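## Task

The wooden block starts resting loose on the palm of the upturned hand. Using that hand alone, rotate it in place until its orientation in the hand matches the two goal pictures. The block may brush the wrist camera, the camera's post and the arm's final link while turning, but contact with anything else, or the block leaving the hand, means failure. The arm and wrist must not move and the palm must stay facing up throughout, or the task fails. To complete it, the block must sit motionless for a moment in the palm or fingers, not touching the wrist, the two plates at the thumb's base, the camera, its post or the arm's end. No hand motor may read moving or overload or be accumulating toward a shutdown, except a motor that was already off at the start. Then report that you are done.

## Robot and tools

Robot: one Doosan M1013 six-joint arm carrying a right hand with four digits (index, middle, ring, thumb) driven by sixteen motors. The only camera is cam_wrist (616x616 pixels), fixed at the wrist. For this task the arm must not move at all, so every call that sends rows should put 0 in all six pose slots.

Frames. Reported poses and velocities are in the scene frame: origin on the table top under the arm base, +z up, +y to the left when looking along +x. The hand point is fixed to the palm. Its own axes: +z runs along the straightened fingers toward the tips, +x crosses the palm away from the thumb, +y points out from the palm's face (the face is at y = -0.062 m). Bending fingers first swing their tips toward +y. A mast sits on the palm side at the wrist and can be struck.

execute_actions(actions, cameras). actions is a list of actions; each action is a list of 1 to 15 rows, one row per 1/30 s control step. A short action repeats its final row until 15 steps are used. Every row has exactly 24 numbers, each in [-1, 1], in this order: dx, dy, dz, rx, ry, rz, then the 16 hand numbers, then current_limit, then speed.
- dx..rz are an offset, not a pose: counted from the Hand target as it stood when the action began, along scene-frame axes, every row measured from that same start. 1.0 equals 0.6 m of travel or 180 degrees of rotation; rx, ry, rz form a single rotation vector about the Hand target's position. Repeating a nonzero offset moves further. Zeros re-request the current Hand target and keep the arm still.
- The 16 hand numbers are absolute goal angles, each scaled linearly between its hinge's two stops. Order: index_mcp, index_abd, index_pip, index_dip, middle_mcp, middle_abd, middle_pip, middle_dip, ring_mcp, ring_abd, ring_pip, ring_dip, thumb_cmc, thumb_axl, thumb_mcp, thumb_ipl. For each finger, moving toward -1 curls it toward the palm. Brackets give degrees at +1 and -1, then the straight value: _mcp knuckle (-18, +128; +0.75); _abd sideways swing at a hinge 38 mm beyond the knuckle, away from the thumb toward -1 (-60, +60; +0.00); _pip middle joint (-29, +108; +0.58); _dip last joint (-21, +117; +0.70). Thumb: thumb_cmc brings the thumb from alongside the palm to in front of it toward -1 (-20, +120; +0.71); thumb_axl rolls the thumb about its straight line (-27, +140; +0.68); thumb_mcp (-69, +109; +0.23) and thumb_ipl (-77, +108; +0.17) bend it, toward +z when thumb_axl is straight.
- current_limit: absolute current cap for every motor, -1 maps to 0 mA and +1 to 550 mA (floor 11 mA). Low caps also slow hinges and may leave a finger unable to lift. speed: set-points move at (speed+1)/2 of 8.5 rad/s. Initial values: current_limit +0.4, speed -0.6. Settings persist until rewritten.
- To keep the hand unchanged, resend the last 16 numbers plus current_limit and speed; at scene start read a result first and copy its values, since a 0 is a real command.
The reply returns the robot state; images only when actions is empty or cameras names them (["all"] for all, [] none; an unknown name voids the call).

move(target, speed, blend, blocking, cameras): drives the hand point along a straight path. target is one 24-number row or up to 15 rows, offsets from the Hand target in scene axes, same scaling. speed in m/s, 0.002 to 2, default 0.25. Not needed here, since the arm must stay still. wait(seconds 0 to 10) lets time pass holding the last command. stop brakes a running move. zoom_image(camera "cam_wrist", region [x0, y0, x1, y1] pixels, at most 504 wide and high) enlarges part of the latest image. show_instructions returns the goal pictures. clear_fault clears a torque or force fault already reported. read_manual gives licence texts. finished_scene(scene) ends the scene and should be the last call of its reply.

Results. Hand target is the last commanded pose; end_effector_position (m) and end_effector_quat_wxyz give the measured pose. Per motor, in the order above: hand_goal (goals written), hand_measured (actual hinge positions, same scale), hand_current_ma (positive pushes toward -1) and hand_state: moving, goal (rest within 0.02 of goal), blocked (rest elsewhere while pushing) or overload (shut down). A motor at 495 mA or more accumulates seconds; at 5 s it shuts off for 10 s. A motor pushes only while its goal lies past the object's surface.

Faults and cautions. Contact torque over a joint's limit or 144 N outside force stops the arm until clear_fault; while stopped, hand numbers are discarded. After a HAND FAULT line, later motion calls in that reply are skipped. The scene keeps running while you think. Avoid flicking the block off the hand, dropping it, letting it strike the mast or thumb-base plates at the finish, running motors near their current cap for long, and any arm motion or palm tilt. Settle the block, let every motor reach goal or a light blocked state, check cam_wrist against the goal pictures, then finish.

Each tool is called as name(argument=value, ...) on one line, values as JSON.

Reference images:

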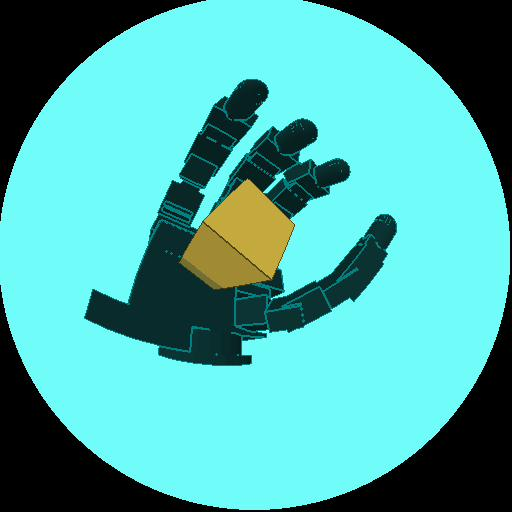

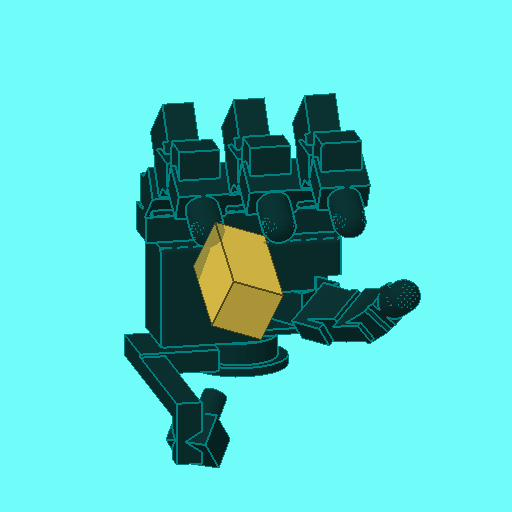

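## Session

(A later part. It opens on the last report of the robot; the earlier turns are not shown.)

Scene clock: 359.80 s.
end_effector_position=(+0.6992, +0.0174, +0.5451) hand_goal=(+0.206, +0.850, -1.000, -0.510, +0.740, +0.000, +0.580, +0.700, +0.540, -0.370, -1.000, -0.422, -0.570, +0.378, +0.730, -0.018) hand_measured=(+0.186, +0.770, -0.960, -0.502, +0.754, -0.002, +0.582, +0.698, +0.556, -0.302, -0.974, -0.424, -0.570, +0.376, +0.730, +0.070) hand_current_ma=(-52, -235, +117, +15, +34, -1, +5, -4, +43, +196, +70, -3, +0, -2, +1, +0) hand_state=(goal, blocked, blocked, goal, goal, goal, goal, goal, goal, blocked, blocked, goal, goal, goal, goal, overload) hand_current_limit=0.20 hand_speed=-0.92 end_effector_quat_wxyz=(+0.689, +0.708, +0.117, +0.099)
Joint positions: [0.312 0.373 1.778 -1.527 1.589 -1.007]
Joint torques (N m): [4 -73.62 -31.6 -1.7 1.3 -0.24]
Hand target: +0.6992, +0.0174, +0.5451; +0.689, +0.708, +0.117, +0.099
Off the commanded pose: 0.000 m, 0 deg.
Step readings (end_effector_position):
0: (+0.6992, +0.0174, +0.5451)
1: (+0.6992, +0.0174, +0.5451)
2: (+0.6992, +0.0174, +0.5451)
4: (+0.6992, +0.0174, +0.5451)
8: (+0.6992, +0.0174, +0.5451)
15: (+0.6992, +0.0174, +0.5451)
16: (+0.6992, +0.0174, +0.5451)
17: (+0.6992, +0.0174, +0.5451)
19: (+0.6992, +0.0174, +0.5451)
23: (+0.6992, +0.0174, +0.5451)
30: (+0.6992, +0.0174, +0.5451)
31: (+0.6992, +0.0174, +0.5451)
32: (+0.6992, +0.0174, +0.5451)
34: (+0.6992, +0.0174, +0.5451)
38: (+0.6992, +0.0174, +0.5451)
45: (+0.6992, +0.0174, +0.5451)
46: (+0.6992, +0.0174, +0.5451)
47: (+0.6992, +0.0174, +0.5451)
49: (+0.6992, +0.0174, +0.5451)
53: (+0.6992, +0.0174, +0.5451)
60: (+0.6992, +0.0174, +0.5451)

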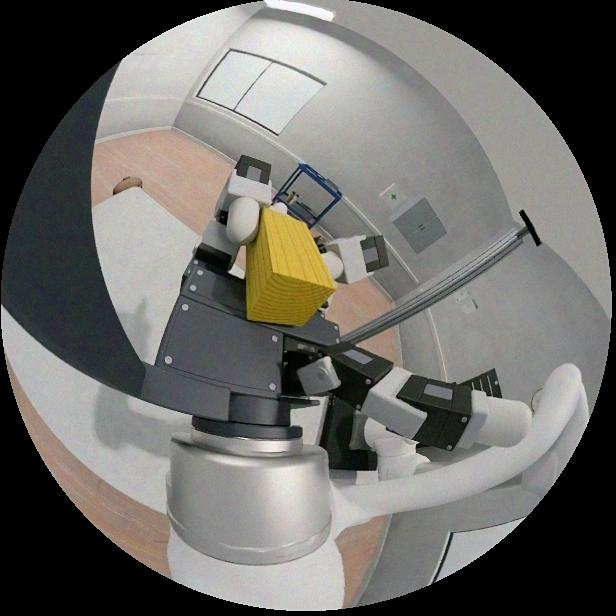

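execute_actions(actions=[[[0,0,0,0,0,0,0.205,0.8,-1,-0.51,0.74,0,0.58,0.7,0.54,-0.34,-1.0,-0.423,-0.57,0.377,0.73,-0.018,0.2,-0.95]],[[0,0,0,0,0,0,0.205,0.76,-1,-0.51,0.74,0,0.58,0.7,0.54,-0.31,-1.0,-0.423,-0.57,0.377,0.73,-0.018,0.2,-0.95]],[[0,0,0,0,0,0,0.205,0.6,-1,-0.51,0.74,0,0.58,0.7,0.54,-0.15,-1.0,-0.423,-0.57,0.377,0.73,-0.018,0.2,-0.9]],[[0,0,0,0,0,0,0.205,0.42,-1,-0.51,0.74,0,0.58,0.7,0.54,0.15,-1.0,-0.423,-0.57,0.377,0.73,-0.018,0.2,-0.85]],[[0,0,0,0,0,0,0.08,0.42,-1,-0.38,0.74,0,0.58,0.7,0.36,0.15,-1.0,-0.285,-0.57,0.377,0.73,-0.018,0.2,-0.85]],[[0,0,0,0,0,0,-0.036,0.42,-1,-0.283,0.74,0,0.58,0.7,0.22,0.15,-1.0,-0.187,-0.57,0.377,0.73,-0.018,0.2,-0.85]]], cameras=["cam_wrist"])

Scene clock: 363.90 s.
end_effector_position=(+0.6992, +0.0174, +0.5451) hand_goal=(-0.036, +0.420, -1.000, -0.282, +0.740, +0.000, +0.580, +0.700, +0.220, +0.150, -1.000, -0.186, -0.570, +0.378, +0.730, -0.018) hand_measured=(-0.024, +0.424, -1.000, -0.286, +0.754, -0.002, +0.582, +0.698, +0.232, +0.148, -1.000, -0.188, -0.570, +0.376, +0.730, +0.070) hand_current_ma=(+27, +5, +1, -7, +34, -1, +5, -4, +29, -3, +1, -5, +0, -2, +1, +0) hand_state=(goal, goal, goal, goal, goal, goal, goal, goal, goal, goal, goal, goal, goal, goal, goal, overload) hand_current_limit=0.20 hand_speed=-0.85 end_effector_quat_wxyz=(+0.689, +0.708, +0.117, +0.099)
Joint positions: [0.312 0.373 1.778 -1.527 1.589 -1.007]
Joint torques (N m): [3.46 -73.52 -31.57 -1.7 1.33 -0.21]
Hand target: +0.6992, +0.0174, +0.5451; +0.689, +0.708, +0.117, +0.099
Off the commanded pose: 0.000 m, 0 deg.
Step readings (end_effector_position):
0: (+0.6992, +0.0174, +0.5451)
1: (+0.6992, +0.0174, +0.5451)
2: (+0.6992, +0.0174, +0.5451)
4: (+0.6992, +0.0174, +0.5451)
8: (+0.6992, +0.0174, +0.5451)
15: (+0.6992, +0.0174, +0.5451)
16: (+0.6992, +0.0174, +0.5451)
17: (+0.6992, +0.0174, +0.5451)
19: (+0.6992, +0.0174, +0.5451)
23: (+0.6992, +0.0174, +0.5451)
30: (+0.6992, +0.0174, +0.5451)
31: (+0.6992, +0.0174, +0.5451)
32: (+0.6992, +0.0174, +0.5451)
34: (+0.6992, +0.0174, +0.5451)
38: (+0.6992, +0.0174, +0.5451)
45: (+0.6992, +0.0174, +0.5451)
46: (+0.6992, +0.0174, +0.5451)
47: (+0.6992, +0.0174, +0.5451)
49: (+0.6992, +0.0174, +0.5451)
53: (+0.6992, +0.0174, +0.5451)
60: (+0.6992, +0.0174, +0.5451)
61: (+0.6992, +0.0174, +0.5451)
62: (+0.6992, +0.0174, +0.5451)
64: (+0.6992, +0.0174, +0.5451)
68: (+0.6992, +0.0174, +0.5451)
75: (+0.6992, +0.0174, +0.5451)
76: (+0.6992, +0.0174, +0.5451)
77: (+0.6992, +0.0174, +0.5451)
79: (+0.6992, +0.0174, +0.5451)
83: (+0.6992, +0.0174, +0.5451)
90: (+0.6992, +0.0174, +0.5451)

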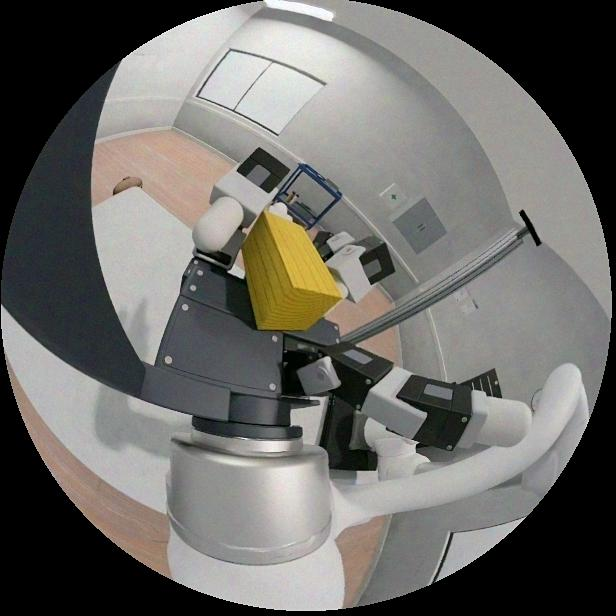

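execute_actions(actions=[[[0,0,0,0,0,0,-0.02,0.6,-1,-0.297,0.74,0,0.58,0.7,0.24,-0.1,-1.0,-0.2,-0.57,0.377,0.73,-0.018,0.2,-0.85]],[[0,0,0,0,0,0,-0.02,0.76,-1,-0.297,0.74,0,0.58,0.7,0.24,-0.28,-1.0,-0.2,-0.57,0.377,0.73,-0.018,0.2,-0.9]],[[0,0,0,0,0,0,-0.02,0.84,-1,-0.297,0.74,0,0.58,0.7,0.24,-0.36,-1.0,-0.2,-0.57,0.377,0.73,-0.018,0.2,-0.92]]], cameras=["cam_wrist"])

Scene clock: 366.47 s.
end_effector_position=(+0.6992, +0.0174, +0.5451) hand_goal=(-0.020, +0.840, -1.000, -0.296, +0.740, +0.000, +0.580, +0.700, +0.240, -0.360, -1.000, -0.200, -0.570, +0.378, +0.730, -0.018) hand_measured=(-0.018, +0.780, -0.986, -0.294, +0.754, -0.002, +0.582, +0.698, +0.246, -0.304, -0.990, -0.198, -0.570, +0.376, +0.730, +0.070) hand_current_ma=(+2, -167, +31, +2, +34, -1, +5, -4, +11, +149, +23, +2, +0, -2, +1, +0) hand_state=(goal, blocked, goal, goal, goal, goal, goal, goal, goal, blocked, goal, goal, goal, goal, goal, overload) hand_current_limit=0.20 hand_speed=-0.92 end_effector_quat_wxyz=(+0.689, +0.708, +0.117, +0.099)
Joint positions: [0.312 0.373 1.778 -1.527 1.589 -1.007]
Joint torques (N m): [3.9 -73.44 -31.63 -1.75 1.29 -0.18]
Hand target: +0.6992, +0.0174, +0.5451; +0.689, +0.708, +0.117, +0.099
Off the commanded pose: 0.000 m, 0 deg.
Step readings (end_effector_position):
0: (+0.6992, +0.0174, +0.5451)
1: (+0.6992, +0.0174, +0.5451)
2: (+0.6992, +0.0174, +0.5451)
4: (+0.6992, +0.0174, +0.5451)
8: (+0.6992, +0.0174, +0.5451)
15: (+0.6992, +0.0174, +0.5451)
16: (+0.6992, +0.0174, +0.5451)
17: (+0.6992, +0.0174, +0.5451)
19: (+0.6992, +0.0174, +0.5451)
23: (+0.6992, +0.0174, +0.5451)
30: (+0.6992, +0.0174, +0.5451)
31: (+0.6992, +0.0174, +0.5451)
32: (+0.6992, +0.0174, +0.5451)
34: (+0.6992, +0.0174, +0.5451)
38: (+0.6992, +0.0174, +0.5451)
45: (+0.6992, +0.0174, +0.5451)

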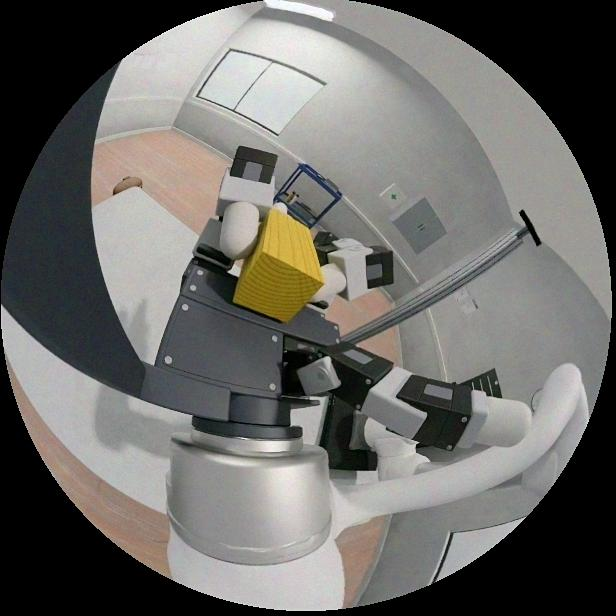

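execute_actions(actions=[[[0,0,0,0,0,0,0.04,0.84,-1,-0.354,0.74,0,0.58,0.7,0.32,-0.36,-1.0,-0.26,-0.57,0.377,0.73,-0.018,0.2,-0.92]],[[0,0,0,0,0,0,0.10,0.84,-1,-0.41,0.74,0,0.58,0.7,0.40,-0.36,-1.0,-0.32,-0.57,0.377,0.73,-0.018,0.2,-0.92]]], cameras=["cam_wrist"])

Scene clock: 368.27 s.
end_effector_position=(+0.6992, +0.0174, +0.5451) hand_goal=(+0.100, +0.840, -1.000, -0.410, +0.740, +0.000, +0.580, +0.700, +0.400, -0.360, -1.000, -0.320, -0.570, +0.378, +0.730, -0.018) hand_measured=(+0.090, +0.786, -0.976, -0.396, +0.760, +0.000, +0.582, +0.698, +0.396, -0.304, -0.980, -0.294, -0.570, +0.376, +0.730, +0.070) hand_current_ma=(-21, -145, +59, +33, +57, +0, +5, -4, -6, +148, +48, +67, +0, -2, +1, +0) hand_state=(goal, blocked, blocked, goal, blocked, goal, goal, goal, goal, blocked, goal, blocked, goal, goal, goal, overload) hand_current_limit=0.20 hand_speed=-0.92 end_effector_quat_wxyz=(+0.689, +0.708, +0.117, +0.099)
Joint positions: [0.312 0.373 1.778 -1.527 1.589 -1.007]
Joint torques (N m): [4.14 -72.99 -31.54 -1.72 1.31 -0.21]
Hand target: +0.6992, +0.0174, +0.5451; +0.689, +0.708, +0.117, +0.099
Off the commanded pose: 0.000 m, 0 deg.
Step readings (end_effector_position):
0: (+0.6992, +0.0174, +0.5451)
1: (+0.6992, +0.0174, +0.5451)
2: (+0.6992, +0.0174, +0.5451)
4: (+0.6992, +0.0174, +0.5451)
8: (+0.6992, +0.0174, +0.5451)
15: (+0.6992, +0.0174, +0.5451)
16: (+0.6992, +0.0174, +0.5451)
17: (+0.6992, +0.0174, +0.5451)
19: (+0.6992, +0.0174, +0.5451)
23: (+0.6992, +0.0174, +0.5451)
30: (+0.6992, +0.0174, +0.5451)

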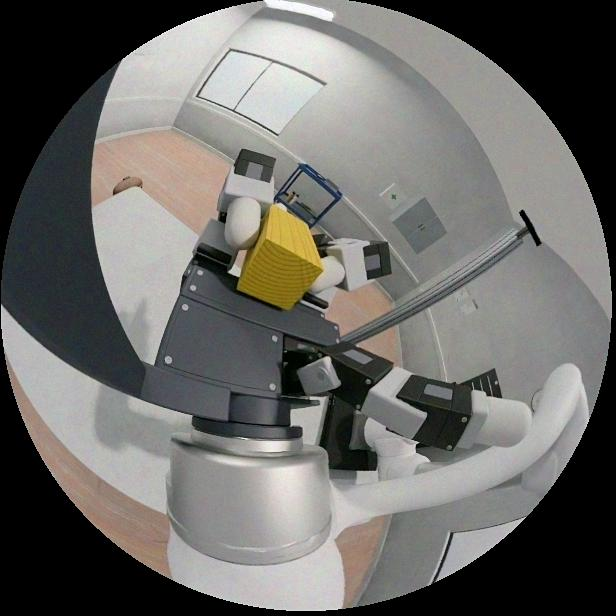

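execute_actions(actions=[[[0,0,0,0,0,0,0.16,0.84,-1,-0.467,0.74,0,0.58,0.7,0.48,-0.36,-1.0,-0.38,-0.57,0.377,0.73,-0.018,0.2,-0.92]]], cameras=["cam_wrist"])

Scene clock: 369.63 s.
end_effector_position=(+0.6992, +0.0174, +0.5451) hand_goal=(+0.160, +0.840, -1.000, -0.466, +0.740, +0.000, +0.580, +0.700, +0.480, -0.360, -1.000, -0.380, -0.570, +0.378, +0.730, -0.018) hand_measured=(+0.152, +0.794, -0.972, -0.440, +0.762, +0.000, +0.582, +0.698, +0.474, -0.306, -0.980, -0.358, -0.570, +0.376, +0.730, +0.070) hand_current_ma=(-17, -120, +75, +69, +63, +1, +5, -4, -14, +148, +48, +57, +0, -2, +1, +0) hand_state=(goal, blocked, blocked, blocked, blocked, goal, goal, goal, goal, blocked, goal, blocked, goal, goal, goal, overload) hand_current_limit=0.20 hand_speed=-0.92 end_effector_quat_wxyz=(+0.689, +0.708, +0.117, +0.099)
Joint positions: [0.312 0.373 1.778 -1.527 1.589 -1.007]
Joint torques (N m): [3.73 -73.09 -31.55 -1.74 1.3 -0.16]
Hand target: +0.6992, +0.0174, +0.5451; +0.689, +0.708, +0.117, +0.099
Off the commanded pose: 0.000 m, 0 deg.
Step readings (end_effector_position):
0: (+0.6992, +0.0174, +0.5451)
1: (+0.6992, +0.0174, +0.5451)
2: (+0.6992, +0.0174, +0.5451)
4: (+0.6992, +0.0174, +0.5451)
8: (+0.6992, +0.0174, +0.5451)
15: (+0.6992, +0.0174, +0.5451)

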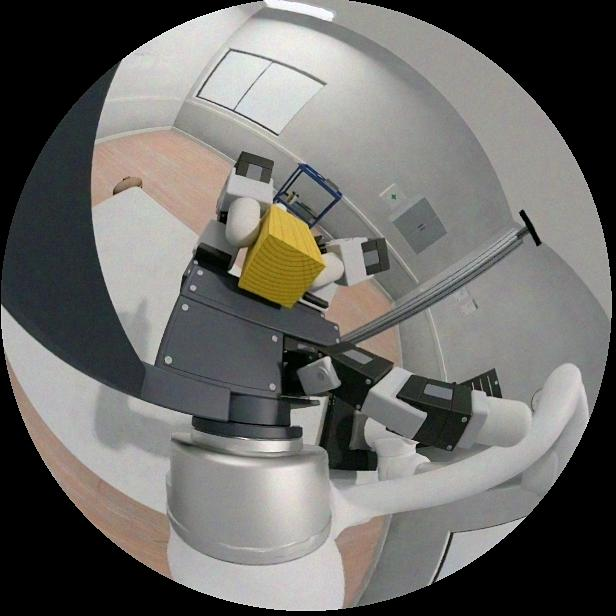

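execute_actions(actions=[[[0,0,0,0,0,0,0.16,0.80,-1,-0.467,0.74,0,0.58,0.7,0.48,-0.32,-1.0,-0.38,-0.57,0.377,0.73,-0.018,0.2,-0.95]],[[0,0,0,0,0,0,0.16,0.77,-1,-0.467,0.74,0,0.58,0.7,0.48,-0.29,-1.0,-0.38,-0.57,0.377,0.73,-0.018,0.2,-0.95]],[[0,0,0,0,0,0,0.16,0.70,-1,-0.467,0.70,0,0.58,0.7,0.48,-0.22,-1.0,-0.38,-0.57,0.377,0.73,-0.018,0.2,-0.93]],[[0,0,0,0,0,0,0.16,0.70,-1,-0.467,0.6,0,0.58,0.7,0.48,-0.22,-1.0,-0.38,-0.57,0.377,0.73,-0.018,0.2,-0.93]]], cameras=["cam_wrist"])

Scene clock: 372.87 s.
end_effector_position=(+0.6992, +0.0174, +0.5451) hand_goal=(+0.160, +0.700, -1.000, -0.466, +0.600, +0.000, +0.580, +0.700, +0.480, -0.220, -1.000, -0.380, -0.570, +0.378, +0.730, -0.018) hand_measured=(+0.162, +0.704, -0.998, -0.464, +0.624, +0.000, +0.582, +0.698, +0.484, -0.222, -0.998, -0.378, -0.570, +0.376, +0.730, +0.070) hand_current_ma=(+2, +5, +2, +3, +68, +1, +5, -4, +6, -4, +2, +3, +0, -2, +1, +0) hand_state=(goal, goal, goal, goal, blocked, goal, goal, goal, goal, goal, goal, goal, goal, goal, goal, overload) hand_current_limit=0.20 hand_speed=-0.93 end_effector_quat_wxyz=(+0.689, +0.708, +0.117, +0.099)
Joint positions: [0.312 0.373 1.778 -1.527 1.589 -1.007]
Joint torques (N m): [3.63 -73.29 -31.74 -1.7 1.3 -0.2]
Hand target: +0.6992, +0.0174, +0.5451; +0.689, +0.708, +0.117, +0.099
Off the commanded pose: 0.000 m, 0 deg.
Step readings (end_effector_position):
0: (+0.6992, +0.0174, +0.5451)
1: (+0.6992, +0.0174, +0.5451)
2: (+0.6992, +0.0174, +0.5451)
4: (+0.6992, +0.0174, +0.5451)
8: (+0.6992, +0.0174, +0.5451)
15: (+0.6992, +0.0174, +0.5451)
16: (+0.6992, +0.0174, +0.5451)
17: (+0.6992, +0.0174, +0.5451)
19: (+0.6992, +0.0174, +0.5451)
23: (+0.6992, +0.0174, +0.5451)
30: (+0.6992, +0.0174, +0.5451)
31: (+0.6992, +0.0174, +0.5451)
32: (+0.6992, +0.0174, +0.5451)
34: (+0.6992, +0.0174, +0.5451)
38: (+0.6992, +0.0174, +0.5451)
45: (+0.6992, +0.0174, +0.5451)
46: (+0.6992, +0.0174, +0.5451)
47: (+0.6992, +0.0174, +0.5451)
49: (+0.6992, +0.0174, +0.5451)
53: (+0.6992, +0.0174, +0.5451)
60: (+0.6992, +0.0174, +0.5451)

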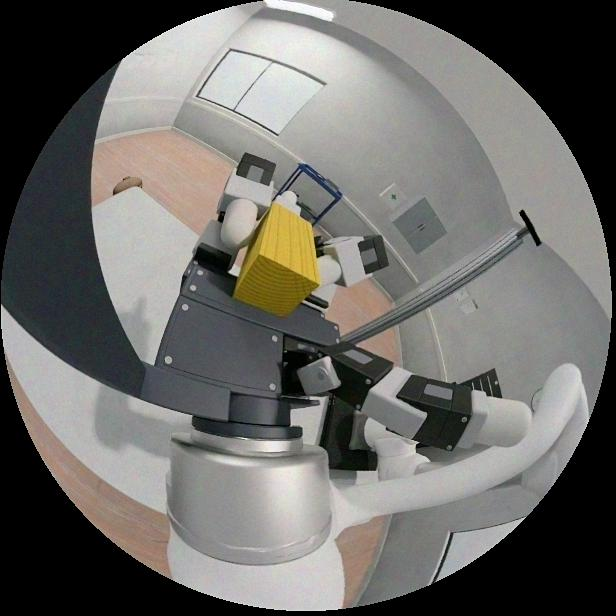

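execute_actions(actions=[[[0,0,0,0,0,0,0.16,0.45,-1,-0.467,0.74,0,0.58,0.7,0.48,0.15,-1.0,-0.38,-0.57,0.377,0.73,-0.018,0.2,-0.87]],[[0,0,0,0,0,0,0.07,0.45,-1,-0.383,0.74,0,0.58,0.7,0.34,0.15,-1.0,-0.275,-0.57,0.377,0.73,-0.018,0.2,-0.87]],[[0,0,0,0,0,0,0.05,0.7,-1,-0.365,0.74,0,0.58,0.7,0.30,-0.2,-1.0,-0.245,-0.57,0.377,0.73,-0.018,0.2,-0.87]],[[0,0,0,0,0,0,0.05,0.82,-1,-0.365,0.74,0,0.58,0.7,0.30,-0.34,-1.0,-0.245,-0.57,0.377,0.73,-0.018,0.2,-0.92]]], cameras=["cam_wrist"])

Scene clock: 384.53 s.
end_effector_position=(+0.6992, +0.0174, +0.5451) hand_goal=(+0.050, +0.820, -1.000, -0.364, +0.740, +0.000, +0.580, +0.700, +0.300, -0.340, -1.000, -0.244, -0.570, +0.378, +0.730, -0.018) hand_measured=(+0.058, +0.800, -0.990, -0.366, +0.748, +0.000, +0.582, +0.698, +0.310, -0.278, -0.994, -0.244, -0.570, +0.376, +0.730, +0.070) hand_current_ma=(+18, -41, +23, -5, +18, +1, +5, -4, +23, +175, +12, +0, +0, -2, +1, +0) hand_state=(goal, goal, goal, goal, goal, goal, goal, goal, goal, blocked, goal, goal, goal, goal, goal, overload) hand_current_limit=0.20 hand_speed=-0.92 end_effector_quat_wxyz=(+0.689, +0.708, +0.117, +0.099)
Joint positions: [0.312 0.373 1.778 -1.527 1.589 -1.007]
Joint torques (N m): [3.36 -73.46 -31.82 -1.79 1.27 -0.14]
Hand target: +0.6992, +0.0174, +0.5451; +0.689, +0.708, +0.117, +0.099
Off the commanded pose: 0.000 m, 0 deg.
Step readings (end_effector_position):
0: (+0.6992, +0.0174, +0.5451)
1: (+0.6992, +0.0174, +0.5451)
2: (+0.6992, +0.0174, +0.5451)
4: (+0.6992, +0.0174, +0.5451)
8: (+0.6992, +0.0174, +0.5451)
15: (+0.6992, +0.0174, +0.5451)
16: (+0.6992, +0.0174, +0.5451)
17: (+0.6992, +0.0174, +0.5451)
19: (+0.6992, +0.0174, +0.5451)
23: (+0.6992, +0.0174, +0.5451)
30: (+0.6992, +0.0174, +0.5451)
31: (+0.6992, +0.0174, +0.5451)
32: (+0.6992, +0.0174, +0.5451)
34: (+0.6992, +0.0174, +0.5451)
38: (+0.6992, +0.0174, +0.5451)
45: (+0.6992, +0.0174, +0.5451)
46: (+0.6992, +0.0174, +0.5451)
47: (+0.6992, +0.0174, +0.5451)
49: (+0.6992, +0.0174, +0.5451)
53: (+0.6992, +0.0174, +0.5451)
60: (+0.6992, +0.0174, +0.5451)

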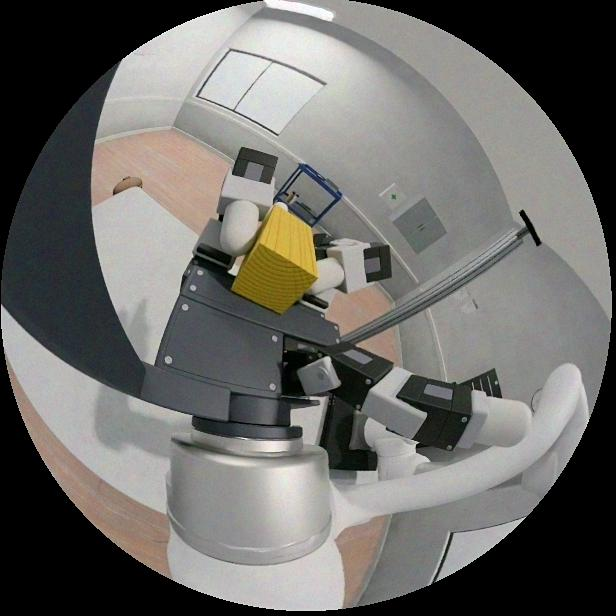

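execute_actions(actions=[[[0,0,0,0,0,0,0.11,0.87,-1,-0.412,0.74,0,0.58,0.7,0.38,-0.34,-1.0,-0.295,-0.57,0.377,0.73,-0.018,0.2,-0.92]],[[0,0,0,0,0,0,0.17,0.87,-1,-0.46,0.74,0,0.58,0.7,0.46,-0.35,-1.0,-0.345,-0.57,0.377,0.73,-0.018,0.2,-0.92]],[[0,0,0,0,0,0,0.22,0.87,-1,-0.5,0.74,0,0.58,0.7,0.54,-0.35,-1.0,-0.395,-0.57,0.377,0.73,-0.018,0.2,-0.92]]], cameras=["cam_wrist"])

Scene clock: 387.03 s.
end_effector_position=(+0.6992, +0.0174, +0.5451) hand_goal=(+0.220, +0.870, -1.000, -0.500, +0.740, +0.000, +0.580, +0.700, +0.540, -0.350, -1.000, -0.394, -0.570, +0.378, +0.730, -0.018) hand_measured=(+0.210, +0.824, -0.960, -0.470, +0.764, +0.006, +0.582, +0.698, +0.534, -0.296, -0.988, -0.378, -0.570, +0.376, +0.730, +0.070) hand_current_ma=(-20, -116, +120, +83, +69, +8, +5, -4, -12, +146, +28, +39, +0, -2, +1, +0) hand_state=(goal, blocked, blocked, blocked, blocked, goal, goal, goal, goal, blocked, goal, goal, goal, goal, goal, overload) hand_current_limit=0.20 hand_speed=-0.92 end_effector_quat_wxyz=(+0.689, +0.708, +0.117, +0.099)
Joint positions: [0.312 0.373 1.778 -1.527 1.589 -1.007]
Joint torques (N m): [4.4 -73.3 -31.8 -1.7 1.34 -0.14]
Hand target: +0.6992, +0.0174, +0.5451; +0.689, +0.708, +0.117, +0.099
Off the commanded pose: 0.000 m, 0 deg.
Step readings (end_effector_position):
0: (+0.6992, +0.0174, +0.5451)
1: (+0.6992, +0.0174, +0.5451)
2: (+0.6992, +0.0174, +0.5451)
4: (+0.6992, +0.0174, +0.5451)
8: (+0.6992, +0.0174, +0.5451)
15: (+0.6992, +0.0174, +0.5451)
16: (+0.6992, +0.0174, +0.5451)
17: (+0.6992, +0.0174, +0.5451)
19: (+0.6992, +0.0174, +0.5451)
23: (+0.6992, +0.0174, +0.5451)
30: (+0.6992, +0.0174, +0.5451)
31: (+0.6992, +0.0174, +0.5451)
32: (+0.6992, +0.0174, +0.5451)
34: (+0.6992, +0.0174, +0.5451)
38: (+0.6992, +0.0174, +0.5451)
45: (+0.6992, +0.0174, +0.5451)

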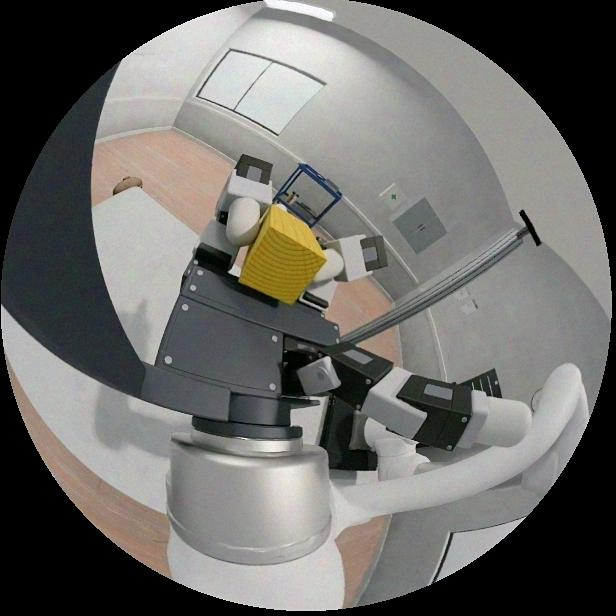

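execute_actions(actions=[[[0,0,0,0,0,0,0.27,0.88,-1,-0.537,0.74,0,0.58,0.7,0.62,-0.35,-1.0,-0.444,-0.57,0.377,0.73,-0.018,0.2,-0.92]],[[0,0,0,0,0,0,0.315,0.88,-1,-0.572,0.74,0,0.58,0.7,0.70,-0.36,-1.0,-0.493,-0.57,0.377,0.73,-0.018,0.2,-0.92]]], cameras=["cam_wrist"])

Scene clock: 389.00 s.
end_effector_position=(+0.6992, +0.0174, +0.5451) hand_goal=(+0.316, +0.880, -1.000, -0.572, +0.740, +0.000, +0.580, +0.700, +0.700, -0.360, -1.000, -0.492, -0.570, +0.378, +0.730, -0.018) hand_measured=(+0.308, +0.836, -0.960, -0.550, +0.764, +0.006, +0.582, +0.698, +0.696, -0.306, -0.988, -0.478, -0.570, +0.376, +0.730, +0.070) hand_current_ma=(-18, -115, +120, +59, +70, +8, +5, -4, -6, +144, +28, +33, +0, -2, +1, +0) hand_state=(goal, blocked, blocked, blocked, blocked, goal, goal, goal, goal, blocked, goal, goal, goal, goal, goal, overload) hand_current_limit=0.20 hand_speed=-0.92 end_effector_quat_wxyz=(+0.689, +0.708, +0.117, +0.099)
Joint positions: [0.312 0.373 1.778 -1.527 1.589 -1.007]
Joint torques (N m): [4.3 -73.31 -31.74 -1.78 1.31 -0.17]
Hand target: +0.6992, +0.0174, +0.5451; +0.689, +0.708, +0.117, +0.099
Off the commanded pose: 0.000 m, 0 deg.
Step readings (end_effector_position):
0: (+0.6992, +0.0174, +0.5451)
1: (+0.6992, +0.0174, +0.5451)
2: (+0.6992, +0.0174, +0.5451)
4: (+0.6992, +0.0174, +0.5451)
8: (+0.6992, +0.0174, +0.5451)
15: (+0.6992, +0.0174, +0.5451)
16: (+0.6992, +0.0174, +0.5451)
17: (+0.6992, +0.0174, +0.5451)
19: (+0.6992, +0.0174, +0.5451)
23: (+0.6992, +0.0174, +0.5451)
30: (+0.6992, +0.0174, +0.5451)

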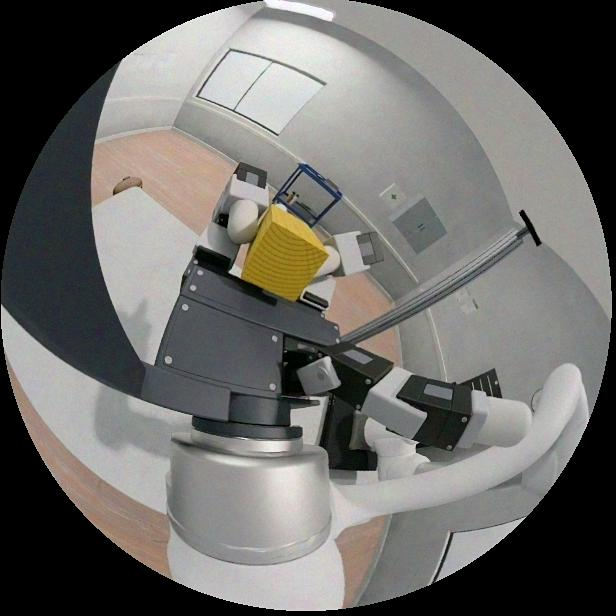

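execute_actions(actions=[[[0,0,0,0,0,0,0.315,0.85,-1,-0.572,0.74,0,0.58,0.7,0.70,-0.325,-1.0,-0.493,-0.57,0.377,0.73,-0.018,0.2,-0.96]],[[0,0,0,0,0,0,0.315,0.82,-1,-0.572,0.74,0,0.58,0.7,0.70,-0.295,-1.0,-0.493,-0.57,0.377,0.73,-0.018,0.2,-0.96]],[[0,0,0,0,0,0,0.315,0.78,-1,-0.572,0.72,0,0.58,0.7,0.70,-0.26,-1.0,-0.493,-0.57,0.377,0.73,-0.018,0.2,-0.96]],[[0,0,0,0,0,0,0.315,0.74,-1,-0.572,0.66,0,0.58,0.7,0.70,-0.22,-1.0,-0.493,-0.57,0.377,0.73,-0.018,0.2,-0.94]]], cameras=["cam_wrist"])

Scene clock: 392.30 s.
end_effector_position=(+0.6992, +0.0174, +0.5451) hand_goal=(+0.316, +0.740, -1.000, -0.572, +0.660, +0.000, +0.580, +0.700, +0.700, -0.220, -1.000, -0.492, -0.570, +0.378, +0.730, -0.018) hand_measured=(+0.318, +0.744, -0.998, -0.570, +0.684, +0.004, +0.582, +0.698, +0.704, -0.222, -0.998, -0.490, -0.570, +0.376, +0.730, +0.070) hand_current_ma=(+4, +5, +2, +3, +69, +4, +5, -4, +8, -4, +1, +3, +0, -2, +1, +0) hand_state=(goal, goal, goal, goal, blocked, goal, goal, goal, goal, goal, goal, goal, goal, goal, goal, overload) hand_current_limit=0.20 hand_speed=-0.94 end_effector_quat_wxyz=(+0.689, +0.708, +0.117, +0.099)
Joint positions: [0.312 0.373 1.778 -1.527 1.589 -1.007]
Joint torques (N m): [3.85 -73.45 -31.69 -1.76 1.28 -0.2]
Hand target: +0.6992, +0.0174, +0.5451; +0.689, +0.708, +0.117, +0.099
Off the commanded pose: 0.000 m, 0 deg.
Step readings (end_effector_position):
0: (+0.6992, +0.0174, +0.5451)
1: (+0.6992, +0.0174, +0.5451)
2: (+0.6992, +0.0174, +0.5451)
4: (+0.6992, +0.0174, +0.5451)
8: (+0.6992, +0.0174, +0.5451)
15: (+0.6992, +0.0174, +0.5451)
16: (+0.6992, +0.0174, +0.5451)
17: (+0.6992, +0.0174, +0.5451)
19: (+0.6992, +0.0174, +0.5451)
23: (+0.6992, +0.0174, +0.5451)
30: (+0.6992, +0.0174, +0.5451)
31: (+0.6992, +0.0174, +0.5451)
32: (+0.6992, +0.0174, +0.5451)
34: (+0.6992, +0.0174, +0.5451)
38: (+0.6992, +0.0174, +0.5451)
45: (+0.6992, +0.0174, +0.5451)
46: (+0.6992, +0.0174, +0.5451)
47: (+0.6992, +0.0174, +0.5451)
49: (+0.6992, +0.0174, +0.5451)
53: (+0.6992, +0.0174, +0.5451)
60: (+0.6992, +0.0174, +0.5451)

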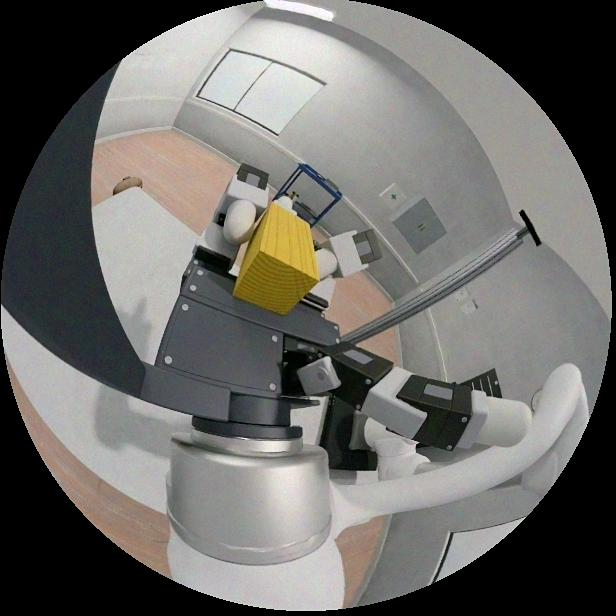

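zoom_image(camera="cam_wrist", region=[160, 180, 380, 400])

Scaled by 2.291 from the camera's 616x616 image, which has a finer 880x880 frame.

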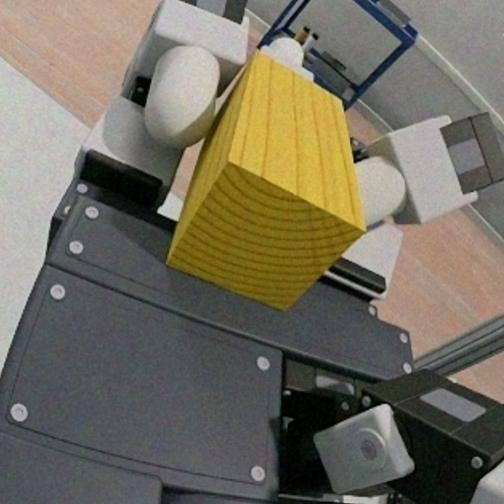

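execute_actions(actions=[[[0,0,0,0,0,0,0.315,0.5,-1,-0.572,0.72,0,0.58,0.7,0.70,0.1,-1.0,-0.493,-0.57,0.377,0.73,-0.018,0.2,-0.85]],[[0,0,0,0,0,0,0.16,0.45,-1,-0.46,0.74,0,0.58,0.7,0.5,0.15,-1.0,-0.38,-0.57,0.377,0.73,-0.018,0.2,-0.85]],[[0,0,0,0,0,0,0.05,0.5,-1,-0.365,0.74,0,0.58,0.7,0.30,0.1,-1.0,-0.245,-0.57,0.377,0.73,-0.018,0.2,-0.85]],[[0,0,0,0,0,0,0.05,0.72,-1,-0.365,0.74,0,0.58,0.7,0.30,-0.22,-1.0,-0.245,-0.57,0.377,0.73,-0.018,0.2,-0.87]],[[0,0,0,0,0,0,0.05,0.87,-1,-0.365,0.74,0,0.58,0.7,0.30,-0.36,-1.0,-0.245,-0.57,0.377,0.73,-0.018,0.2,-0.92]],[[0,0,0,0,0,0,0.05,0.89,-1,-0.365,0.95,0,0.58,0.7,0.30,-0.37,-1.0,-0.245,-0.57,0.377,0.73,-0.018,0.2,-0.9]]], cameras=["cam_wrist"])

Scene clock: 404.37 s.
end_effector_position=(+0.6992, +0.0174, +0.5451) hand_goal=(+0.050, +0.890, -1.000, -0.364, +0.950, +0.000, +0.580, +0.700, +0.300, -0.370, -1.000, -0.244, -0.570, +0.378, +0.730, -0.018) hand_measured=(+0.058, +0.824, -0.980, -0.368, +0.956, +0.002, +0.582, +0.698, +0.312, -0.284, -0.986, -0.242, -0.570, +0.376, +0.730, +0.070) hand_current_ma=(+16, -184, +49, -7, +13, +4, +5, -4, +30, +261, +33, +3, +0, -2, +1, +0) hand_state=(goal, blocked, goal, goal, goal, goal, goal, goal, goal, blocked, goal, goal, goal, goal, goal, overload) hand_current_limit=0.20 hand_speed=-0.90 end_effector_quat_wxyz=(+0.689, +0.708, +0.117, +0.099)
Joint positions: [0.312 0.373 1.778 -1.527 1.589 -1.007]
Joint torques (N m): [3.92 -72.95 -31.58 -1.63 1.32 -0.2]
Hand target: +0.6992, +0.0174, +0.5451; +0.689, +0.708, +0.117, +0.099
Off the commanded pose: 0.000 m, 0 deg.
Step readings (end_effector_position):
0: (+0.6992, +0.0174, +0.5451)
1: (+0.6992, +0.0174, +0.5451)
2: (+0.6992, +0.0174, +0.5451)
4: (+0.6992, +0.0174, +0.5451)
8: (+0.6992, +0.0174, +0.5451)
15: (+0.6992, +0.0174, +0.5451)
16: (+0.6992, +0.0174, +0.5451)
17: (+0.6992, +0.0174, +0.5451)
19: (+0.6992, +0.0174, +0.5451)
23: (+0.6992, +0.0174, +0.5451)
30: (+0.6992, +0.0174, +0.5451)
31: (+0.6992, +0.0174, +0.5451)
32: (+0.6992, +0.0174, +0.5451)
34: (+0.6992, +0.0174, +0.5451)
38: (+0.6992, +0.0174, +0.5451)
45: (+0.6992, +0.0174, +0.5451)
46: (+0.6992, +0.0174, +0.5451)
47: (+0.6992, +0.0174, +0.5451)
49: (+0.6992, +0.0174, +0.5451)
53: (+0.6992, +0.0174, +0.5451)
60: (+0.6992, +0.0174, +0.5451)
61: (+0.6992, +0.0174, +0.5451)
62: (+0.6992, +0.0174, +0.5451)
64: (+0.6992, +0.0174, +0.5451)
68: (+0.6992, +0.0174, +0.5451)
75: (+0.6992, +0.0174, +0.5451)
76: (+0.6992, +0.0174, +0.5451)
77: (+0.6992, +0.0174, +0.5451)
79: (+0.6992, +0.0174, +0.5451)
83: (+0.6992, +0.0174, +0.5451)
90: (+0.6992, +0.0174, +0.5451)

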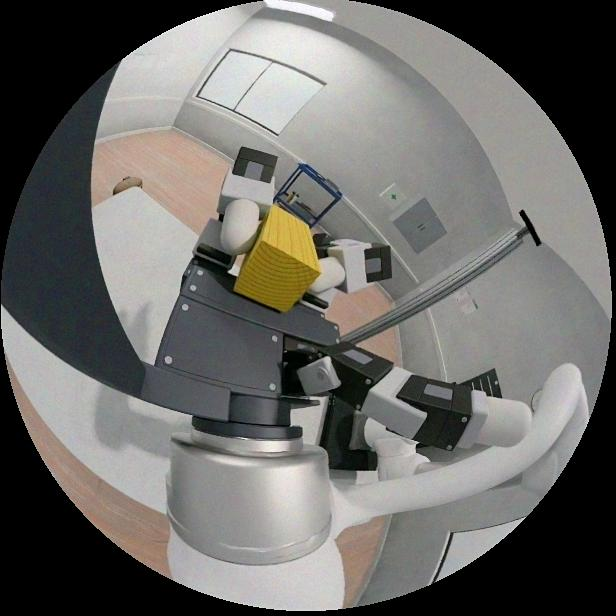

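execute_actions(actions=[[[0,0,0,0,0,0,0.103,0.89,-1,-0.406,0.95,0,0.58,0.7,0.35,-0.36,-0.962,-0.317,-0.57,0.377,0.73,-0.018,0.2,-0.92]],[[0,0,0,0,0,0,0.156,0.89,-1,-0.448,0.95,0,0.58,0.7,0.40,-0.36,-0.924,-0.389,-0.57,0.377,0.73,-0.018,0.2,-0.92]],[[0,0,0,0,0,0,0.209,0.89,-1,-0.489,0.95,0,0.58,0.7,0.449,-0.36,-0.886,-0.462,-0.57,0.377,0.73,-0.018,0.2,-0.92]]], cameras=["cam_wrist"])

execute_actions(actions=[[[0,0,0,0,0,0,0.262,0.89,-1,-0.531,0.95,0,0.58,0.7,0.499,-0.36,-0.848,-0.534,-0.57,0.377,0.73,-0.018,0.2,-0.92]],[[0,0,0,0,0,0,0.315,0.9,-1,-0.572,0.95,0,0.58,0.7,0.548,-0.37,-0.81,-0.606,-0.57,0.377,0.73,-0.018,0.2,-0.92]]], cameras=["cam_wrist"])

Scene clock: 407.10 s.
end_effector_position=(+0.6992, +0.0174, +0.5451) hand_goal=(+0.210, +0.890, -1.000, -0.488, +0.950, +0.000, +0.580, +0.700, +0.450, -0.360, -0.886, -0.462, -0.570, +0.378, +0.730, -0.018) hand_measured=(+0.212, +0.846, -0.980, -0.494, +0.956, +0.002, +0.582, +0.698, +0.454, -0.314, -0.878, -0.456, -0.570, +0.376, +0.730, +0.070) hand_current_ma=(+3, -112, +49, -10, +13, +4, +5, -4, +8, +117, +17, +11, +0, -2, +1, +0) hand_state=(goal, blocked, goal, goal, goal, goal, goal, goal, goal, blocked, goal, goal, goal, goal, goal, overload) hand_current_limit=0.20 hand_speed=-0.92 end_effector_quat_wxyz=(+0.689, +0.708, +0.117, +0.099)
Joint positions: [0.312 0.373 1.778 -1.527 1.589 -1.007]
Joint torques (N m): [4.1 -72.99 -31.6 -1.78 1.33 -0.15]
Hand target: +0.6992, +0.0174, +0.5451; +0.689, +0.708, +0.117, +0.099
Off the commanded pose: 0.000 m, 0 deg.
Step readings (end_effector_position):
0: (+0.6992, +0.0174, +0.5451)
1: (+0.6992, +0.0174, +0.5451)
2: (+0.6992, +0.0174, +0.5451)
4: (+0.6992, +0.0174, +0.5451)
8: (+0.6992, +0.0174, +0.5451)
15: (+0.6992, +0.0174, +0.5451)
16: (+0.6992, +0.0174, +0.5451)
17: (+0.6992, +0.0174, +0.5451)
19: (+0.6992, +0.0174, +0.5451)
23: (+0.6992, +0.0174, +0.5451)
30: (+0.6992, +0.0174, +0.5451)
31: (+0.6992, +0.0174, +0.5451)
32: (+0.6992, +0.0174, +0.5451)
34: (+0.6992, +0.0174, +0.5451)
38: (+0.6992, +0.0174, +0.5451)
45: (+0.6992, +0.0174, +0.5451)

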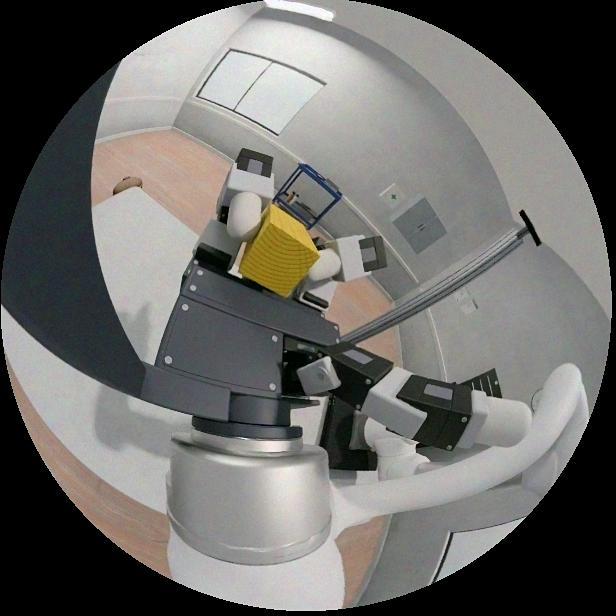

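Scene clock: 408.30 s.
end_effector_position=(+0.6992, +0.0174, +0.5451) hand_goal=(+0.316, +0.900, -1.000, -0.572, +0.950, +0.000, +0.580, +0.700, +0.548, -0.370, -0.810, -0.606, -0.570, +0.378, +0.730, -0.018) hand_measured=(+0.318, +0.874, -0.986, -0.576, +0.958, +0.002, +0.582, +0.698, +0.552, -0.342, -0.806, -0.604, -0.570, +0.376, +0.730, +0.070) hand_current_ma=(+5, -59, +32, -5, +15, +4, +5, -4, +8, +63, +6, +3, +0, -2, +1, +0) hand_state=(goal, blocked, goal, goal, goal, goal, goal, goal, goal, blocked, goal, goal, goal, goal, goal, overload) hand_current_limit=0.20 hand_speed=-0.92 end_effector_quat_wxyz=(+0.689, +0.708, +0.117, +0.099)
Joint positions: [0.312 0.373 1.778 -1.527 1.589 -1.007]
Joint torques (N m): [3.35 -72.99 -31.8 -1.74 1.36 -0.2]
Hand target: +0.6992, +0.0174, +0.5451; +0.689, +0.708, +0.117, +0.099
Off the commanded pose: 0.000 m, 0 deg.
Step readings (end_effector_position):
0: (+0.6992, +0.0174, +0.5451)
1: (+0.6992, +0.0174, +0.5451)
2: (+0.6992, +0.0174, +0.5451)
4: (+0.6992, +0.0174, +0.5451)
8: (+0.6992, +0.0174, +0.5451)
15: (+0.6992, +0.0174, +0.5451)
16: (+0.6992, +0.0174, +0.5451)
17: (+0.6992, +0.0174, +0.5451)
19: (+0.6992, +0.0174, +0.5451)
23: (+0.6992, +0.0174, +0.5451)
30: (+0.6992, +0.0174, +0.5451)

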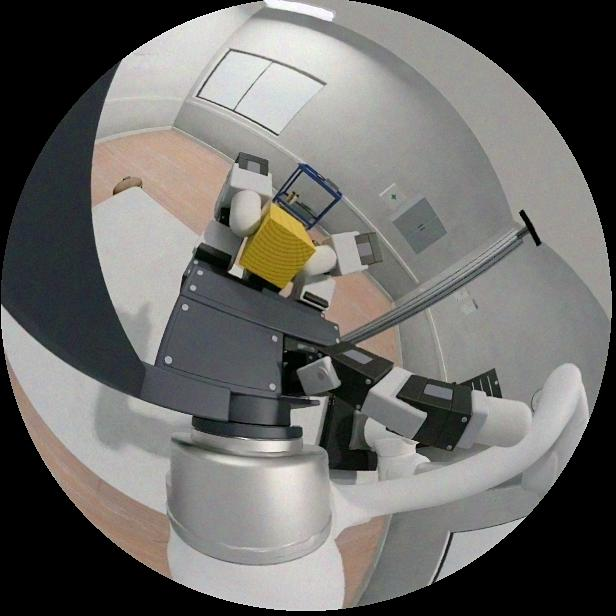

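execute_actions(actions=[[[0,0,0,0,0,0,0.315,0.94,-1,-0.572,0.8,0,0.58,0.7,0.548,-0.41,-0.81,-0.606,-0.57,0.377,0.73,-0.018,0.2,-0.92]],[[0,0,0,0,0,0,0.315,0.94,-1,-0.572,0.72,0,0.58,0.7,0.548,-0.41,-0.81,-0.606,-0.57,0.377,0.73,-0.018,0.2,-0.93]]], cameras=["cam_wrist"])

Scene clock: 409.90 s.
end_effector_position=(+0.6992, +0.0174, +0.5451) hand_goal=(+0.316, +0.940, -1.000, -0.572, +0.720, +0.000, +0.580, +0.700, +0.548, -0.410, -0.810, -0.606, -0.570, +0.378, +0.730, -0.018) hand_measured=(+0.318, +0.888, -0.986, -0.580, +0.748, +0.002, +0.582, +0.698, +0.552, -0.356, -0.798, -0.604, -0.570, +0.376, +0.730, +0.070) hand_current_ma=(+5, -139, +32, -18, +83, +4, +5, -4, +8, +144, +25, +3, +0, -2, +1, +0) hand_state=(goal, blocked, goal, goal, blocked, goal, goal, goal, goal, blocked, goal, goal, goal, goal, goal, overload) hand_current_limit=0.20 hand_speed=-0.93 end_effector_quat_wxyz=(+0.689, +0.708, +0.117, +0.099)
Joint positions: [0.312 0.373 1.778 -1.527 1.589 -1.007]
Joint torques (N m): [4.11 -72.96 -31.63 -1.74 1.3 -0.14]
Hand target: +0.6992, +0.0174, +0.5451; +0.689, +0.708, +0.117, +0.099
Off the commanded pose: 0.000 m, 0 deg.
Step readings (end_effector_position):
0: (+0.6992, +0.0174, +0.5451)
1: (+0.6992, +0.0174, +0.5451)
2: (+0.6992, +0.0174, +0.5451)
4: (+0.6992, +0.0174, +0.5451)
8: (+0.6992, +0.0174, +0.5451)
15: (+0.6992, +0.0174, +0.5451)
16: (+0.6992, +0.0174, +0.5451)
17: (+0.6992, +0.0174, +0.5451)
19: (+0.6992, +0.0174, +0.5451)
23: (+0.6992, +0.0174, +0.5451)
30: (+0.6992, +0.0174, +0.5451)

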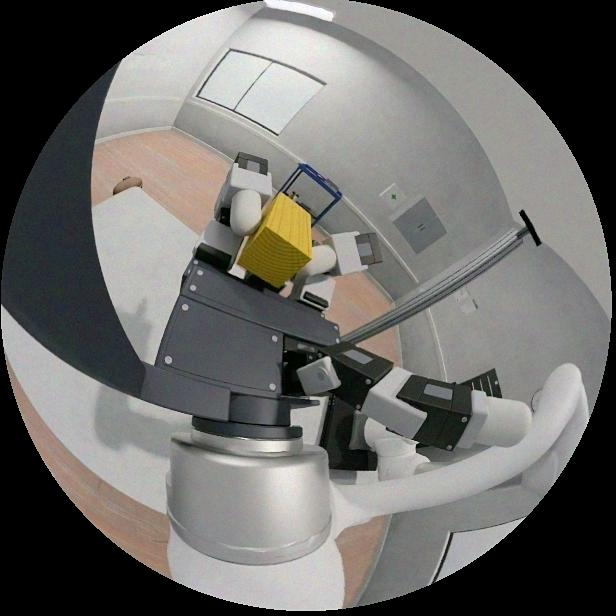

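execute_actions(actions=[[[0,0,0,0,0,0,0.315,0.90,-1,-0.572,0.72,0,0.58,0.7,0.548,-0.37,-0.81,-0.606,-0.57,0.377,0.73,-0.018,0.2,-0.96]],[[0,0,0,0,0,0,0.315,0.87,-1,-0.572,0.72,0,0.58,0.7,0.548,-0.34,-0.81,-0.606,-0.57,0.377,0.73,-0.018,0.2,-0.96]],[[0,0,0,0,0,0,0.315,0.83,-1,-0.572,0.72,0,0.58,0.7,0.548,-0.30,-0.81,-0.606,-0.57,0.377,0.73,-0.018,0.2,-0.96]],[[0,0,0,0,0,0,0.315,0.78,-1,-0.572,0.72,0,0.58,0.7,0.548,-0.25,-0.81,-0.606,-0.57,0.377,0.73,-0.018,0.2,-0.95]]], cameras=["cam_wrist"])

Scene clock: 413.60 s.
end_effector_position=(+0.6992, +0.0174, +0.5451) hand_goal=(+0.316, +0.780, -1.000, -0.572, +0.720, +0.000, +0.580, +0.700, +0.548, -0.250, -0.810, -0.606, -0.570, +0.378, +0.730, -0.018) hand_measured=(+0.318, +0.784, -0.998, -0.576, +0.744, +0.002, +0.582, +0.698, +0.552, -0.252, -0.808, -0.606, -0.570, +0.376, +0.730, +0.070) hand_current_ma=(+5, +5, +2, -5, +69, +4, +5, -4, +8, -4, +2, +1, +0, -2, +1, +0) hand_state=(goal, goal, goal, goal, blocked, goal, goal, goal, goal, goal, goal, goal, goal, goal, goal, overload) hand_current_limit=0.20 hand_speed=-0.95 end_effector_quat_wxyz=(+0.689, +0.708, +0.117, +0.099)
Joint positions: [0.312 0.373 1.778 -1.527 1.589 -1.007]
Joint torques (N m): [4.18 -73.19 -31.54 -1.77 1.29 -0.18]
Hand target: +0.6992, +0.0174, +0.5451; +0.689, +0.708, +0.117, +0.099
Off the commanded pose: 0.000 m, 0 deg.
Step readings (end_effector_position):
0: (+0.6992, +0.0174, +0.5451)
1: (+0.6992, +0.0174, +0.5451)
2: (+0.6992, +0.0174, +0.5451)
4: (+0.6992, +0.0174, +0.5451)
8: (+0.6992, +0.0174, +0.5451)
15: (+0.6992, +0.0174, +0.5451)
16: (+0.6992, +0.0174, +0.5451)
17: (+0.6992, +0.0174, +0.5451)
19: (+0.6992, +0.0174, +0.5451)
23: (+0.6992, +0.0174, +0.5451)
30: (+0.6992, +0.0174, +0.5451)
31: (+0.6992, +0.0174, +0.5451)
32: (+0.6992, +0.0174, +0.5451)
34: (+0.6992, +0.0174, +0.5451)
38: (+0.6992, +0.0174, +0.5451)
45: (+0.6992, +0.0174, +0.5451)
46: (+0.6992, +0.0174, +0.5451)
47: (+0.6992, +0.0174, +0.5451)
49: (+0.6992, +0.0174, +0.5451)
53: (+0.6992, +0.0174, +0.5451)
60: (+0.6992, +0.0174, +0.5451)

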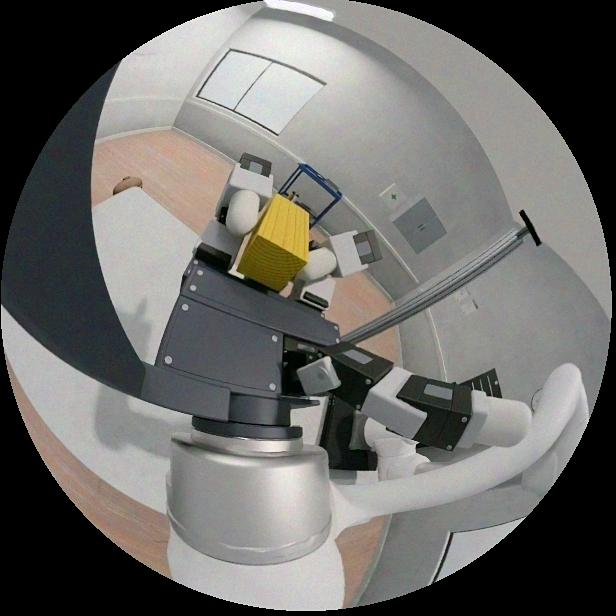

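execute_actions(actions=[[[0,0,0,0,0,0,0.315,0.76,-1,-0.572,0.64,0,0.58,0.7,0.548,-0.22,-0.81,-0.606,-0.57,0.377,0.73,-0.018,0.2,-0.94]],[[0,0,0,0,0,0,0.315,0.75,-1,-0.572,0.56,0,0.58,0.7,0.548,-0.2,-0.81,-0.606,-0.57,0.377,0.73,-0.018,0.2,-0.94]],[[0,0,0,0,0,0,0.315,0.75,-1,-0.572,0.48,0,0.58,0.7,0.548,-0.2,-0.81,-0.606,-0.57,0.377,0.73,-0.018,0.2,-0.94]]], cameras=["cam_wrist"])

Scene clock: 416.10 s.
end_effector_position=(+0.6992, +0.0174, +0.5451) hand_goal=(+0.316, +0.750, -1.000, -0.572, +0.480, +0.000, +0.580, +0.700, +0.548, -0.200, -0.810, -0.606, -0.570, +0.378, +0.730, -0.018) hand_measured=(+0.318, +0.754, -0.998, -0.576, +0.504, +0.002, +0.582, +0.698, +0.552, -0.202, -0.808, -0.606, -0.570, +0.376, +0.730, +0.070) hand_current_ma=(+5, +5, +2, -5, +69, +4, +5, -4, +8, -4, +2, +1, +0, -2, +1, +0) hand_state=(goal, goal, goal, goal, blocked, goal, goal, goal, goal, goal, goal, goal, goal, goal, goal, overload) hand_current_limit=0.20 hand_speed=-0.94 end_effector_quat_wxyz=(+0.689, +0.708, +0.117, +0.099)
Joint positions: [0.312 0.373 1.778 -1.527 1.589 -1.007]
Joint torques (N m): [4.31 -73.23 -31.77 -1.76 1.31 -0.16]
Hand target: +0.6992, +0.0174, +0.5451; +0.689, +0.708, +0.117, +0.099
Off the commanded pose: 0.000 m, 0 deg.
Step readings (end_effector_position):
0: (+0.6992, +0.0174, +0.5451)
1: (+0.6992, +0.0174, +0.5451)
2: (+0.6992, +0.0174, +0.5451)
4: (+0.6992, +0.0174, +0.5451)
8: (+0.6992, +0.0174, +0.5451)
15: (+0.6992, +0.0174, +0.5451)
16: (+0.6992, +0.0174, +0.5451)
17: (+0.6992, +0.0174, +0.5451)
19: (+0.6992, +0.0174, +0.5451)
23: (+0.6992, +0.0174, +0.5451)
30: (+0.6992, +0.0174, +0.5451)
31: (+0.6992, +0.0174, +0.5451)
32: (+0.6992, +0.0174, +0.5451)
34: (+0.6992, +0.0174, +0.5451)
38: (+0.6992, +0.0174, +0.5451)
45: (+0.6992, +0.0174, +0.5451)

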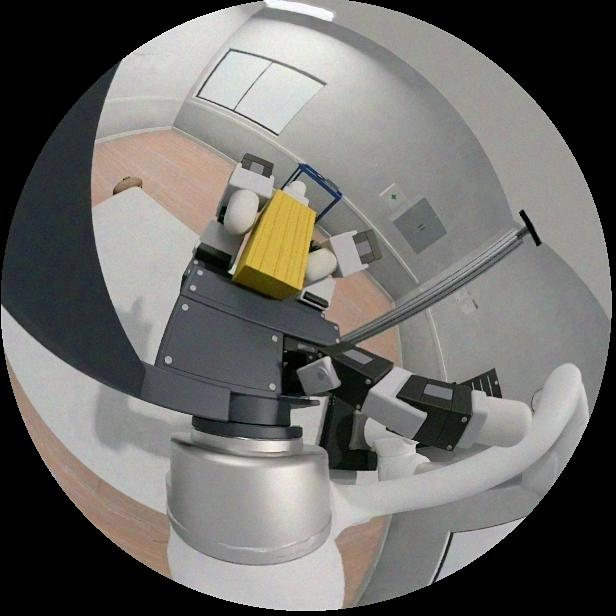

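execute_actions(actions=[[[0,0,0,0,0,0,0.315,0.75,-1,-0.572,0.40,0,0.58,0.7,0.548,-0.2,-0.81,-0.606,-0.57,0.377,0.73,-0.018,0.2,-0.94]],[[0,0,0,0,0,0,0.315,0.75,-1,-0.572,0.32,0,0.58,0.7,0.548,-0.2,-0.81,-0.606,-0.57,0.377,0.73,-0.018,0.2,-0.94]]], cameras=["cam_wrist"])

execute_actions(actions=[[[0,0,0,0,0,0,0.315,0.75,-1,-0.572,0.24,0,0.58,0.7,0.548,-0.2,-0.81,-0.606,-0.57,0.377,0.73,-0.018,0.2,-0.94]],[[0,0,0,0,0,0,0.315,0.75,-1,-0.572,0.16,0,0.58,0.7,0.548,-0.2,-0.81,-0.606,-0.57,0.377,0.73,-0.018,0.2,-0.94]]], cameras=["cam_wrist"])

Scene clock: 418.10 s.
end_effector_position=(+0.6992, +0.0174, +0.5451) hand_goal=(+0.316, +0.750, -1.000, -0.572, +0.320, +0.000, +0.580, +0.700, +0.548, -0.200, -0.810, -0.606, -0.570, +0.378, +0.730, -0.018) hand_measured=(+0.318, +0.754, -0.998, -0.576, +0.344, +0.002, +0.582, +0.698, +0.552, -0.202, -0.808, -0.606, -0.570, +0.376, +0.730, +0.070) hand_current_ma=(+5, +5, +2, -5, +67, +4, +5, -4, +8, -4, +2, +1, +0, -2, +1, +0) hand_state=(goal, goal, goal, goal, blocked, goal, goal, goal, goal, goal, goal, goal, goal, goal, goal, overload) hand_current_limit=0.20 hand_speed=-0.94 end_effector_quat_wxyz=(+0.689, +0.708, +0.117, +0.099)
Joint positions: [0.312 0.373 1.778 -1.527 1.589 -1.007]
Joint torques (N m): [3.75 -73.43 -31.74 -1.74 1.24 -0.14]
Hand target: +0.6992, +0.0174, +0.5451; +0.689, +0.708, +0.117, +0.099
Off the commanded pose: 0.000 m, 0 deg.
Step readings (end_effector_position):
0: (+0.6992, +0.0174, +0.5451)
1: (+0.6992, +0.0174, +0.5451)
2: (+0.6992, +0.0174, +0.5451)
4: (+0.6992, +0.0174, +0.5451)
8: (+0.6992, +0.0174, +0.5451)
15: (+0.6992, +0.0174, +0.5451)
16: (+0.6992, +0.0174, +0.5451)
17: (+0.6992, +0.0174, +0.5451)
19: (+0.6992, +0.0174, +0.5451)
23: (+0.6992, +0.0174, +0.5451)
30: (+0.6992, +0.0174, +0.5451)

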